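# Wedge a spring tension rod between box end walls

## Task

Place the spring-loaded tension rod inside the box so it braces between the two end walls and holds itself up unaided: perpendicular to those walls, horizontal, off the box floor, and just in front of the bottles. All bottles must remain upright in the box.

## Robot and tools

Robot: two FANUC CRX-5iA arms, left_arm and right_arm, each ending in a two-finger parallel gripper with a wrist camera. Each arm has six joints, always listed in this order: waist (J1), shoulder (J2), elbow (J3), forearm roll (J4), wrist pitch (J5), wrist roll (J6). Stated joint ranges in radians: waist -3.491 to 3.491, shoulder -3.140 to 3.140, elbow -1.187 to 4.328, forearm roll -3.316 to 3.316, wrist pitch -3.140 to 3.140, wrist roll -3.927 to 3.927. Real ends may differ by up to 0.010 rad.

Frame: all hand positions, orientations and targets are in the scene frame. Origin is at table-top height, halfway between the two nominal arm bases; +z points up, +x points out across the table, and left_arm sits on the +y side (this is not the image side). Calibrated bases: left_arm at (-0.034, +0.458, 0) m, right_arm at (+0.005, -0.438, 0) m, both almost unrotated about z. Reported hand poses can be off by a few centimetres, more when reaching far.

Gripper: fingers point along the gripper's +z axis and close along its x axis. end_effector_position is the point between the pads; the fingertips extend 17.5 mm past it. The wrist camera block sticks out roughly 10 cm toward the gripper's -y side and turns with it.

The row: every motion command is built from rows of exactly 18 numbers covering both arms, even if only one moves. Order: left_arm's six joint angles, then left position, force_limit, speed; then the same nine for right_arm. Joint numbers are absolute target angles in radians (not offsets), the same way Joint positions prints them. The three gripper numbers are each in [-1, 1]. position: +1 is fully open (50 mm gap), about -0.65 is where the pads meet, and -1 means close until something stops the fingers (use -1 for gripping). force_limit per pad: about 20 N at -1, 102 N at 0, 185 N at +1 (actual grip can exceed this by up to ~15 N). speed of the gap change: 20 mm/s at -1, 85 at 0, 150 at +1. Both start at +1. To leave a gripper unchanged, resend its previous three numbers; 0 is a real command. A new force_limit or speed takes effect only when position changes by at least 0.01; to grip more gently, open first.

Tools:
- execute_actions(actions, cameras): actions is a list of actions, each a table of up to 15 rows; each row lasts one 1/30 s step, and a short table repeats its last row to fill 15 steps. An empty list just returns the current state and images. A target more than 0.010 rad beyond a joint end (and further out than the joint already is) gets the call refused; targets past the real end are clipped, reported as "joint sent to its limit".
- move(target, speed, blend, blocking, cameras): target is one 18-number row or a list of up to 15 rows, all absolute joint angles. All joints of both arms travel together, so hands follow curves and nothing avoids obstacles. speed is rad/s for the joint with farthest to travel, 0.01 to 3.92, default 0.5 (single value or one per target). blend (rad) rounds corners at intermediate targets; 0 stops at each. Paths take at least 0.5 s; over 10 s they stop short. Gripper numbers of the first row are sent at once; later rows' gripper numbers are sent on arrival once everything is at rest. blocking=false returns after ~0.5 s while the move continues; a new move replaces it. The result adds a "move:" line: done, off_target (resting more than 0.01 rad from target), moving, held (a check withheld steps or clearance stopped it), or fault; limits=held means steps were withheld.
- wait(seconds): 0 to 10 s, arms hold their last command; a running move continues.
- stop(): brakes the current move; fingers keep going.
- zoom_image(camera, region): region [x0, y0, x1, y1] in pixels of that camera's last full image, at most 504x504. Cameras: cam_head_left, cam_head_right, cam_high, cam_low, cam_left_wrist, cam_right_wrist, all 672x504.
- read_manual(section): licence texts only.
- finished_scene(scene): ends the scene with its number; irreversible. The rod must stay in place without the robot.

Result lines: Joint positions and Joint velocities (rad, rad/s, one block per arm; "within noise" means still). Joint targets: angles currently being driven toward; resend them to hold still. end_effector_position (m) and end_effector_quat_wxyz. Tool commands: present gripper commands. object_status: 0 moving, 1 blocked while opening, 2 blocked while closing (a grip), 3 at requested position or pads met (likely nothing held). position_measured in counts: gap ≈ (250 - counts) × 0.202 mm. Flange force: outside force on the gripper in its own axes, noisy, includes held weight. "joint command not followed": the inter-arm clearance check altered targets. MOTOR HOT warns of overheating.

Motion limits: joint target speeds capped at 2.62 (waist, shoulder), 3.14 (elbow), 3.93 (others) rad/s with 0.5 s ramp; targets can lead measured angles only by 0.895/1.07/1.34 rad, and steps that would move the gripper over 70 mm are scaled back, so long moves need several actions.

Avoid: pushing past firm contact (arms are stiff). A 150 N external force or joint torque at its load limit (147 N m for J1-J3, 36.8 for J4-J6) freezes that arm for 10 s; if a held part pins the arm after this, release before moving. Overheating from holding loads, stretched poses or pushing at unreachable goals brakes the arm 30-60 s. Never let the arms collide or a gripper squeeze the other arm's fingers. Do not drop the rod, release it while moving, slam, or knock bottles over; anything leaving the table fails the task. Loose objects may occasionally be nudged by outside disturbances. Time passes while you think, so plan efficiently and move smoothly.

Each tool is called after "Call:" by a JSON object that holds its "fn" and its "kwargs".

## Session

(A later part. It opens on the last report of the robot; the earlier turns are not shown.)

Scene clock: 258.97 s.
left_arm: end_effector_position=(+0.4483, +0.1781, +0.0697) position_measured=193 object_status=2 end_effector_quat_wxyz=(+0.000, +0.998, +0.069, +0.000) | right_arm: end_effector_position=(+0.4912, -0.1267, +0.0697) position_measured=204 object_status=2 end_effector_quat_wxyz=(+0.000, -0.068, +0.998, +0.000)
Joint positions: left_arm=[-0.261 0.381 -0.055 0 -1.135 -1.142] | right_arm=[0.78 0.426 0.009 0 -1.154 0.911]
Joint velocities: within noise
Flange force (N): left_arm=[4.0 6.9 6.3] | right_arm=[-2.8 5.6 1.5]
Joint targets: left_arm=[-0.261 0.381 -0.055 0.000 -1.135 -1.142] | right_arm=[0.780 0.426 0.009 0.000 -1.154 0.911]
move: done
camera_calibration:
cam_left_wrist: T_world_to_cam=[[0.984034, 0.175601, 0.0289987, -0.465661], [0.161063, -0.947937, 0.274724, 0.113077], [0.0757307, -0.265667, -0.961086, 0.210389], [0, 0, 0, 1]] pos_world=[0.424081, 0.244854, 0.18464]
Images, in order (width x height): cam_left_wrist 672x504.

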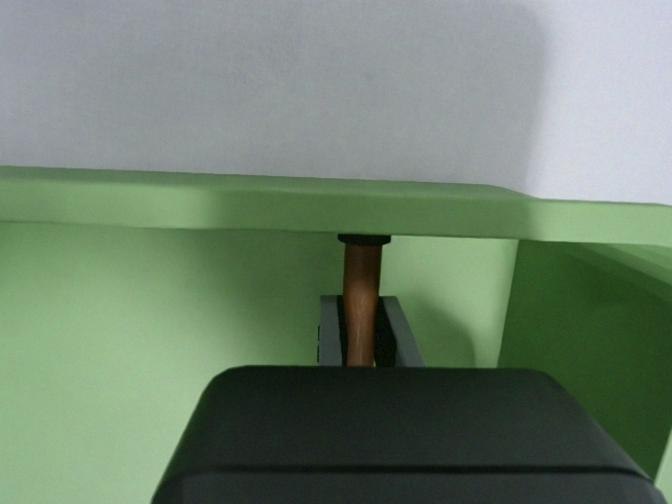

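Call:
{"fn": "execute_actions", "kwargs": {"actions": [[[-0.26142, 0.38063, -0.05504, 0, -1.13513, -1.14158, 0.15, -0.5, -1, 0.78024, 0.42603, 0.00898, 0, -1.15376, 0.91085, 0.15, -0.5, -1]],[[-0.26142, 0.38063, -0.05504, 0, -1.13513, -1.14158, 0.15, -0.5, -1, 0.78024, 0.42603, 0.00898, 0, -1.15376, 0.91085, 0.15, -0.5, -1]],[[-0.26142, 0.38063, -0.05504, 0, -1.13513, -1.14158, 0.15, -0.5, -1, 0.78024, 0.42603, 0.00898, 0, -1.15376, 0.91085, 0.15, -0.5, -1]]]}}

Scene clock: 267.77 s.
left_arm: end_effector_position=(+0.4483, +0.1782, +0.0697) position_measured=130 object_status=3 end_effector_quat_wxyz=(+0.000, +0.998, +0.069, +0.000) | right_arm: end_effector_position=(+0.4912, -0.1267, +0.0697) position_measured=130 object_status=3 end_effector_quat_wxyz=(+0.000, -0.068, +0.998, +0.000)
Joint positions: left_arm=[-0.261 0.381 -0.055 0 -1.135 -1.142] | right_arm=[0.78 0.426 0.009 0 -1.154 0.911]
Joint velocities: within noise
Flange force (N): left_arm=[4.5 5.2 3.7] | right_arm=[-2.2 4.9 2.0]
Flange force at the end of the 1st action (N): left_arm=[4.8 6.0 3.7] | right_arm=[-2.4 4.2 1.8]
Flange force at the end of the 2nd action (N): left_arm=[4.9 5.7 3.8] | right_arm=[-2.6 4.4 2.2]
Joint targets: left_arm=[-0.261 0.381 -0.055 0.000 -1.135 -1.142] | right_arm=[0.780 0.426 0.009 0.000 -1.154 0.911]
camera_calibration:
cam_left_wrist: T_world_to_cam=[[0.98405, 0.175506, 0.0290237, -0.46565], [0.160968, -0.947962, 0.274695, 0.113129], [0.0757241, -0.265642, -0.961093, 0.210387], [0, 0, 0, 1]] pos_world=[0.424082, 0.244854, 0.18464]
cam_right_wrist: T_world_to_cam=[[-0.985356, -0.155825, 0.0692298, 0.457555], [-0.125542, 0.937742, 0.323851, 0.184866], [-0.115384, 0.310417, -0.943572, 0.297783], [0, 0, 0, 1]] pos_world=[0.508422, -0.194496, 0.189434]

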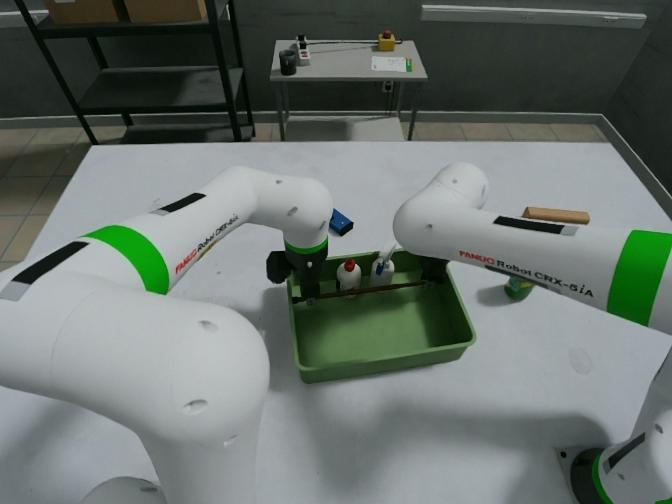

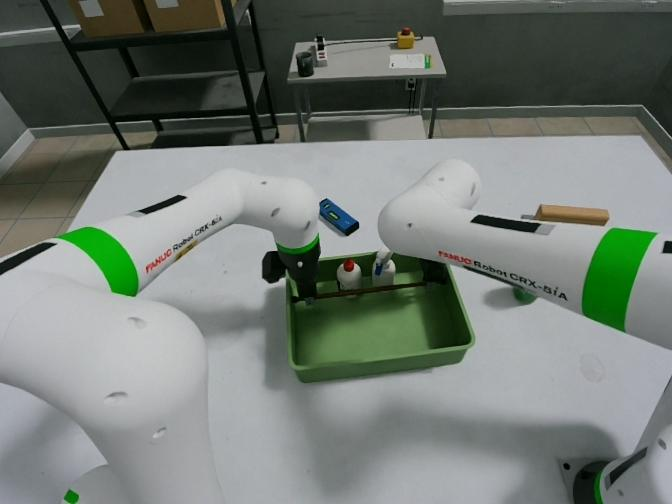

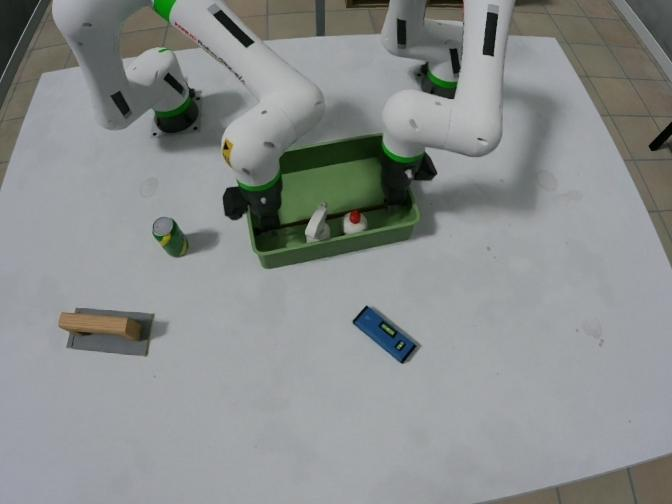

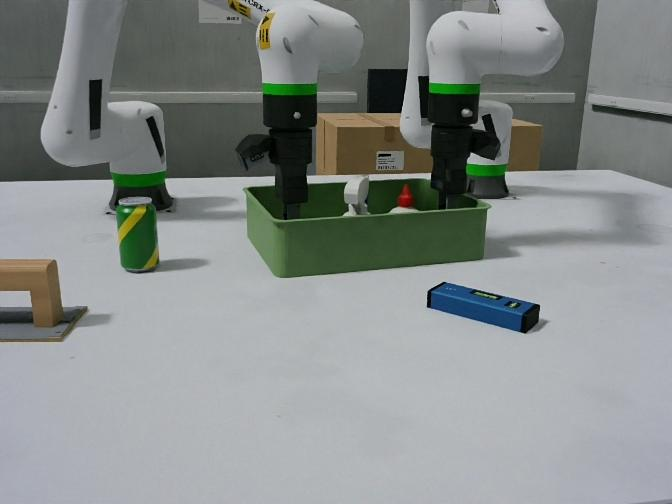

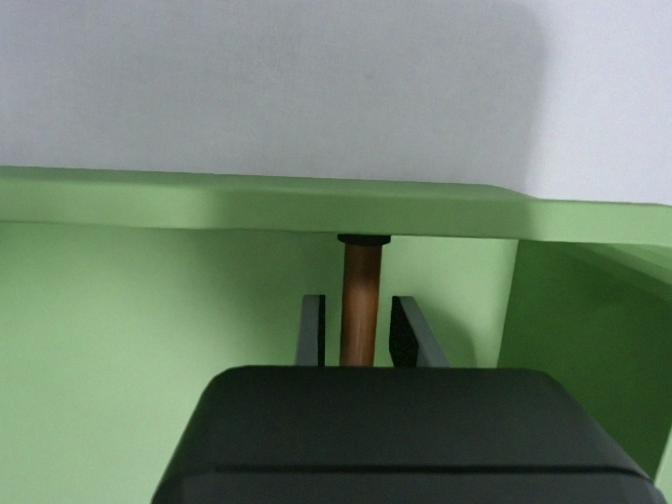

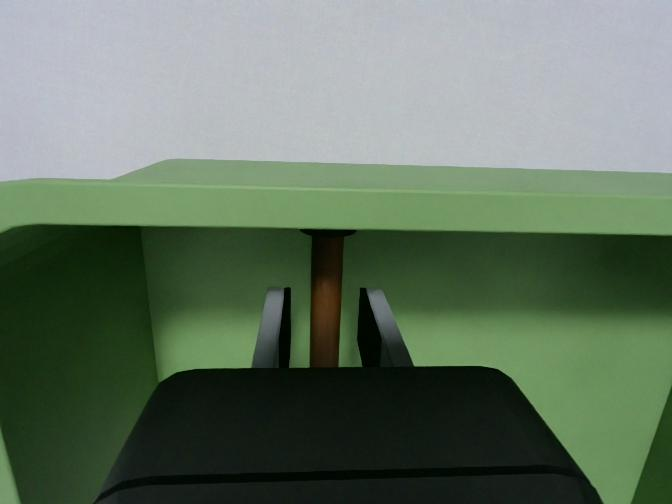

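Call:
{"fn": "move", "kwargs": {"target": [[-0.26142, 0.35611, -0.02460, 0, -1.19009, -1.14158, 0.15, -0.5, -1, 0.78024, 0.40254, 0.03943, 0, -1.20769, 0.91085, 0.15, -0.5, -1],[-0.26142, 0.33501, 0.00902, 0, -1.24480, -1.14158, 0.15, -0.5, -1, 0.78024, 0.38239, 0.07309, 0, -1.26150, 0.91085, 0.15, -0.5, -1],[-0.26142, 0.30785, 0.07022, 0, -1.33316, -1.14158, 0.15, -0.5, -1, 0.78024, 0.35663, 0.13458, 0, -1.34874, 0.91085, 0.15, -0.5, -1]], "speed": [0.08, 0.1, 0.15], "blend": 0.01}}

Scene clock: 295.53 s.
left_arm: end_effector_position=(+0.4483, +0.1782, +0.1600) position_measured=130 object_status=3 end_effector_quat_wxyz=(+0.000, +0.998, +0.069, +0.000) | right_arm: end_effector_position=(+0.4912, -0.1267, +0.1600) position_measured=130 object_status=3 end_effector_quat_wxyz=(+0.000, -0.068, +0.998, +0.000)
Joint positions: left_arm=[-0.261 0.308 0.07 0 -1.333 -1.142] | right_arm=[0.78 0.357 0.135 0 -1.349 0.911]
Joint velocities: within noise
Flange force (N): left_arm=[4.4 5.6 2.5] | right_arm=[-2.9 4.9 1.1]
Joint targets: left_arm=[-0.261 0.308 0.070 0.000 -1.333 -1.142] | right_arm=[0.780 0.357 0.135 0.000 -1.349 0.911]
move: done
camera_calibration:
cam_left_wrist: T_world_to_cam=[[0.984041, 0.175578, 0.0289188, -0.468255], [0.161073, -0.947974, 0.274591, 0.0883118], [0.0756262, -0.26555, -0.961126, 0.297203], [0, 0, 0, 1]] pos_world=[0.424081, 0.244855, 0.274941]
cam_right_wrist: T_world_to_cam=[[-0.985356, -0.155825, 0.0692298, 0.451304], [-0.125542, 0.937742, 0.323851, 0.155623], [-0.115384, 0.310417, -0.943572, 0.382988], [0, 0, 0, 1]] pos_world=[0.508422, -0.194496, 0.279734]

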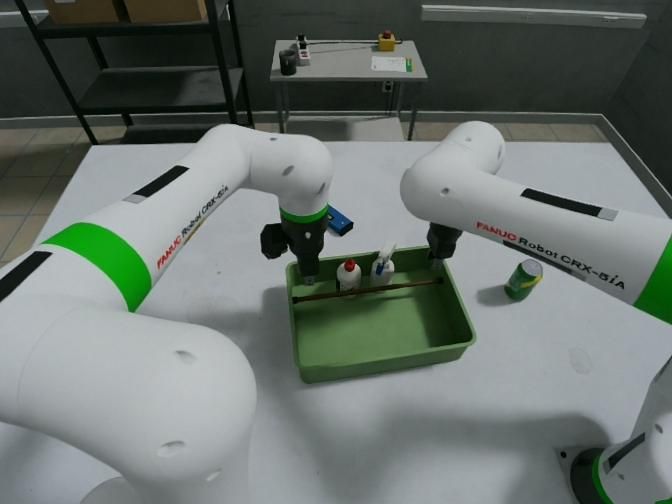

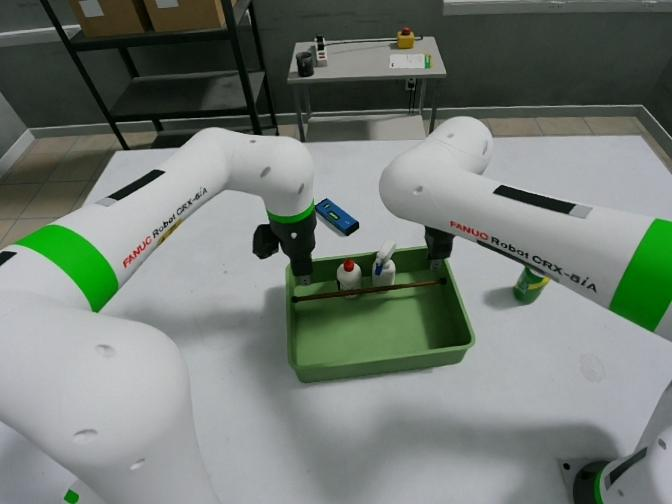

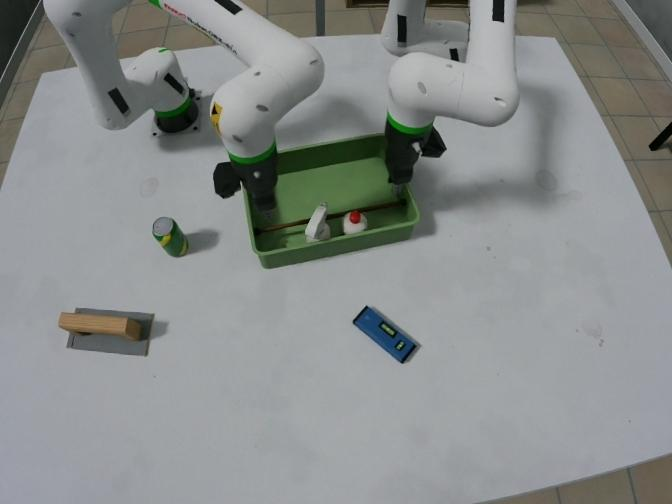

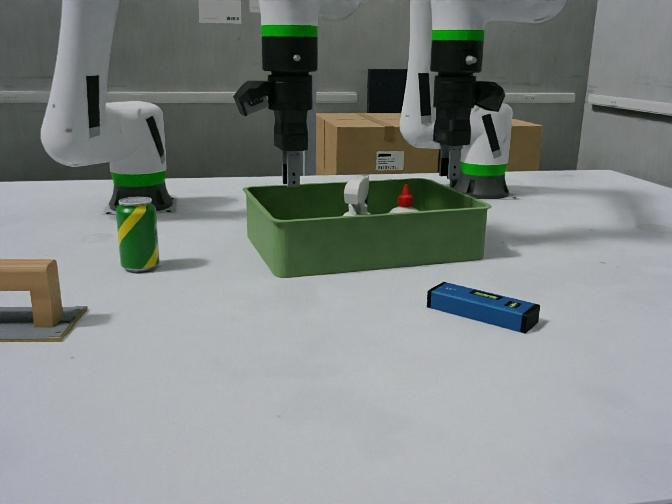

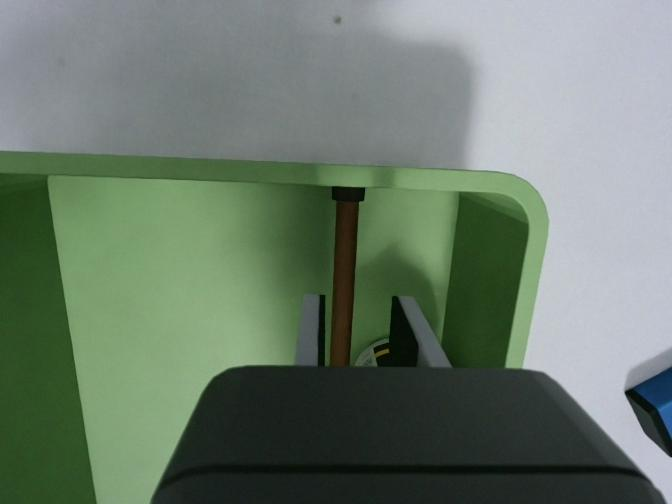

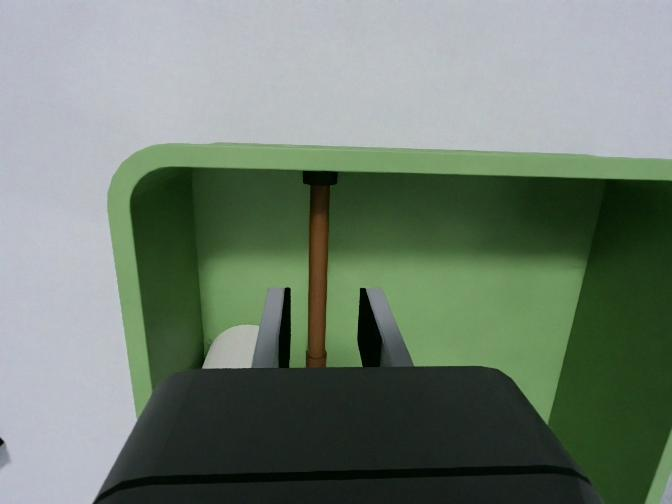

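Call:
{"fn": "move", "kwargs": {"target": [-0.37259, -0.02902, -0.34919, 0, -1.25063, -1.06174, 0.15, -0.5, -1, 0.97763, -0.07102, -0.38907, 0, -1.25274, 0.68214, 0.15, -0.5, -1], "speed": 0.35}}

Call:
{"fn": "zoom_image", "kwargs": {"camera": "cam_high", "region": [230, 120, 450, 280]}}

Call:
{"fn": "zoom_image", "kwargs": {"camera": "cam_head_right", "region": [270, 230, 490, 390]}}

Scene clock: 300.83 s.
left_arm: end_effector_position=(+0.2800, +0.1834, +0.1450) position_measured=130 object_status=3 end_effector_quat_wxyz=(+0.000, +0.999, +0.054, +0.000) | right_arm: end_effector_position=(+0.3207, -0.1908, +0.1450) position_measured=130 object_status=3 end_effector_quat_wxyz=(+0.000, -0.052, +0.999, +0.000)
Joint positions: left_arm=[-0.373 -0.029 -0.349 0 -1.251 -1.062] | right_arm=[0.978 -0.071 -0.389 0 -1.253 0.682]
Joint velocities: within noise
Flange force (N): left_arm=[2.7 6.1 1.6] | right_arm=[2.1 4.4 0.4]
Joint targets: left_arm=[-0.373 -0.029 -0.349 0.000 -1.251 -1.062] | right_arm=[0.978 -0.071 -0.389 0.000 -1.253 0.682]
move: done
camera_calibration:
cam_left_wrist: T_world_to_cam=[[0.989058, 0.144658, 0.02896, -0.298865], [0.131273, -0.952531, 0.274687, 0.133644], [0.067321, -0.267879, -0.961098, 0.299653], [0, 0, 0, 1]] pos_world=[0.257878, 0.250804, 0.259941]
cam_right_wrist: T_world_to_cam=[[-0.989746, -0.124926, 0.0692488, 0.281686], [-0.0961379, 0.941201, 0.323879, 0.190516], [-0.105638, 0.313901, -0.943561, 0.366638], [0, 0, 0, 1]] pos_world=[0.335844, -0.259212, 0.264734]

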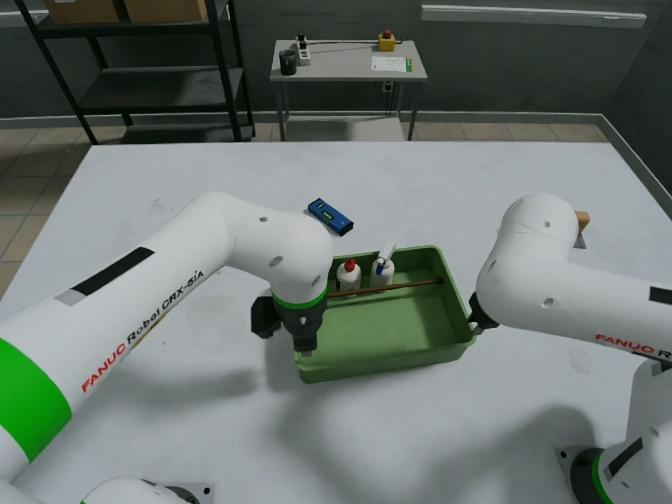

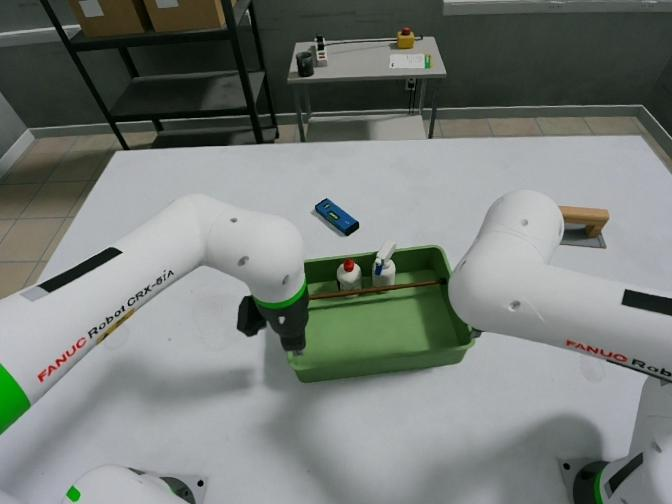

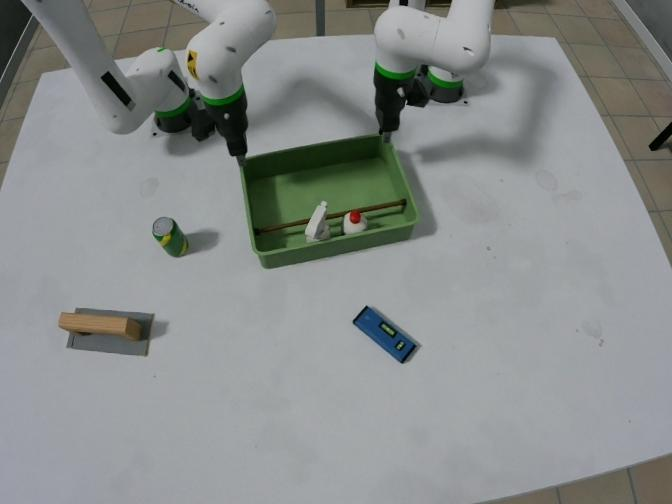

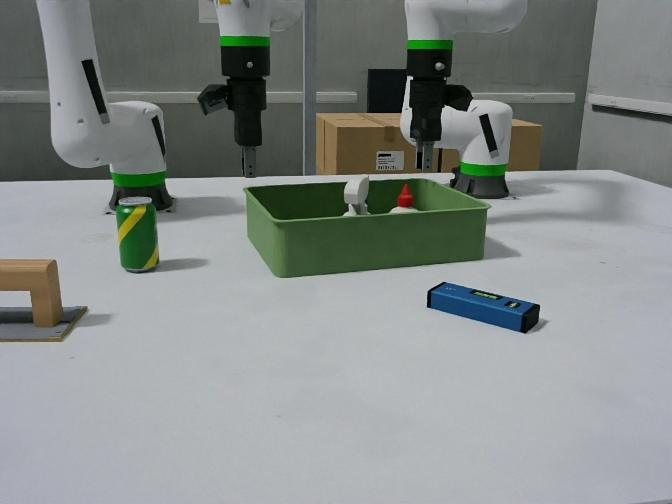

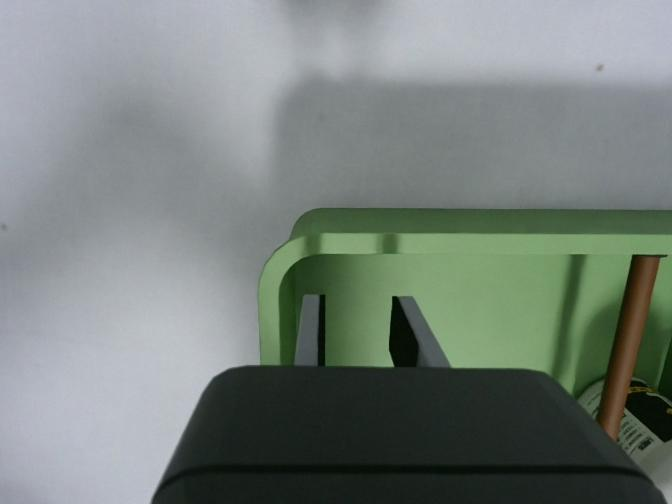

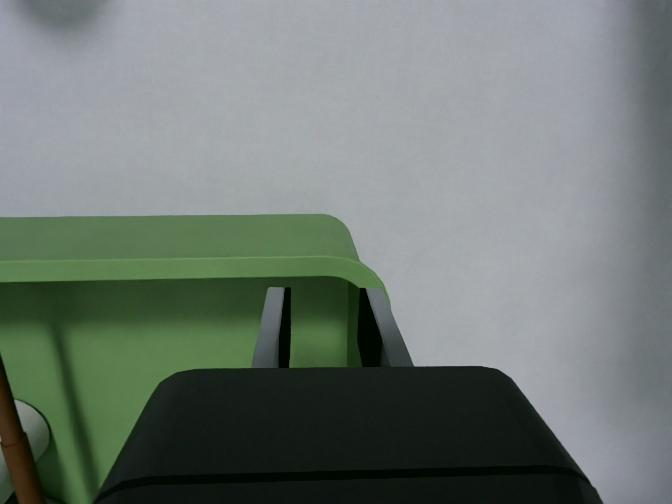

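Scaled by 2.291 from the camera's 672x504 image, which has a finer 960x720 frame.

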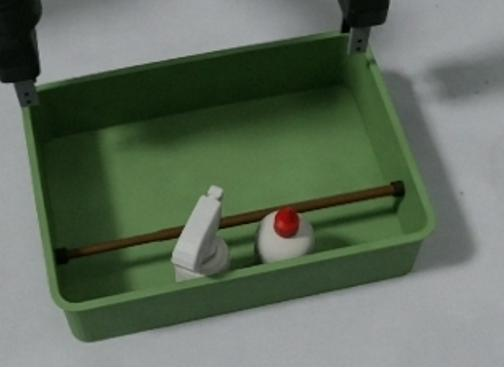

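Scaled by 2.291 from the camera's 672x504 image, which has a finer 960x720 frame.

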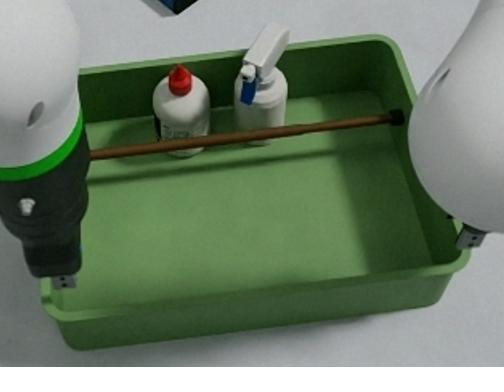

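Call:
{"fn": "finished_scene", "kwargs": {"scene": 2}}

The scene is finished: the task was done.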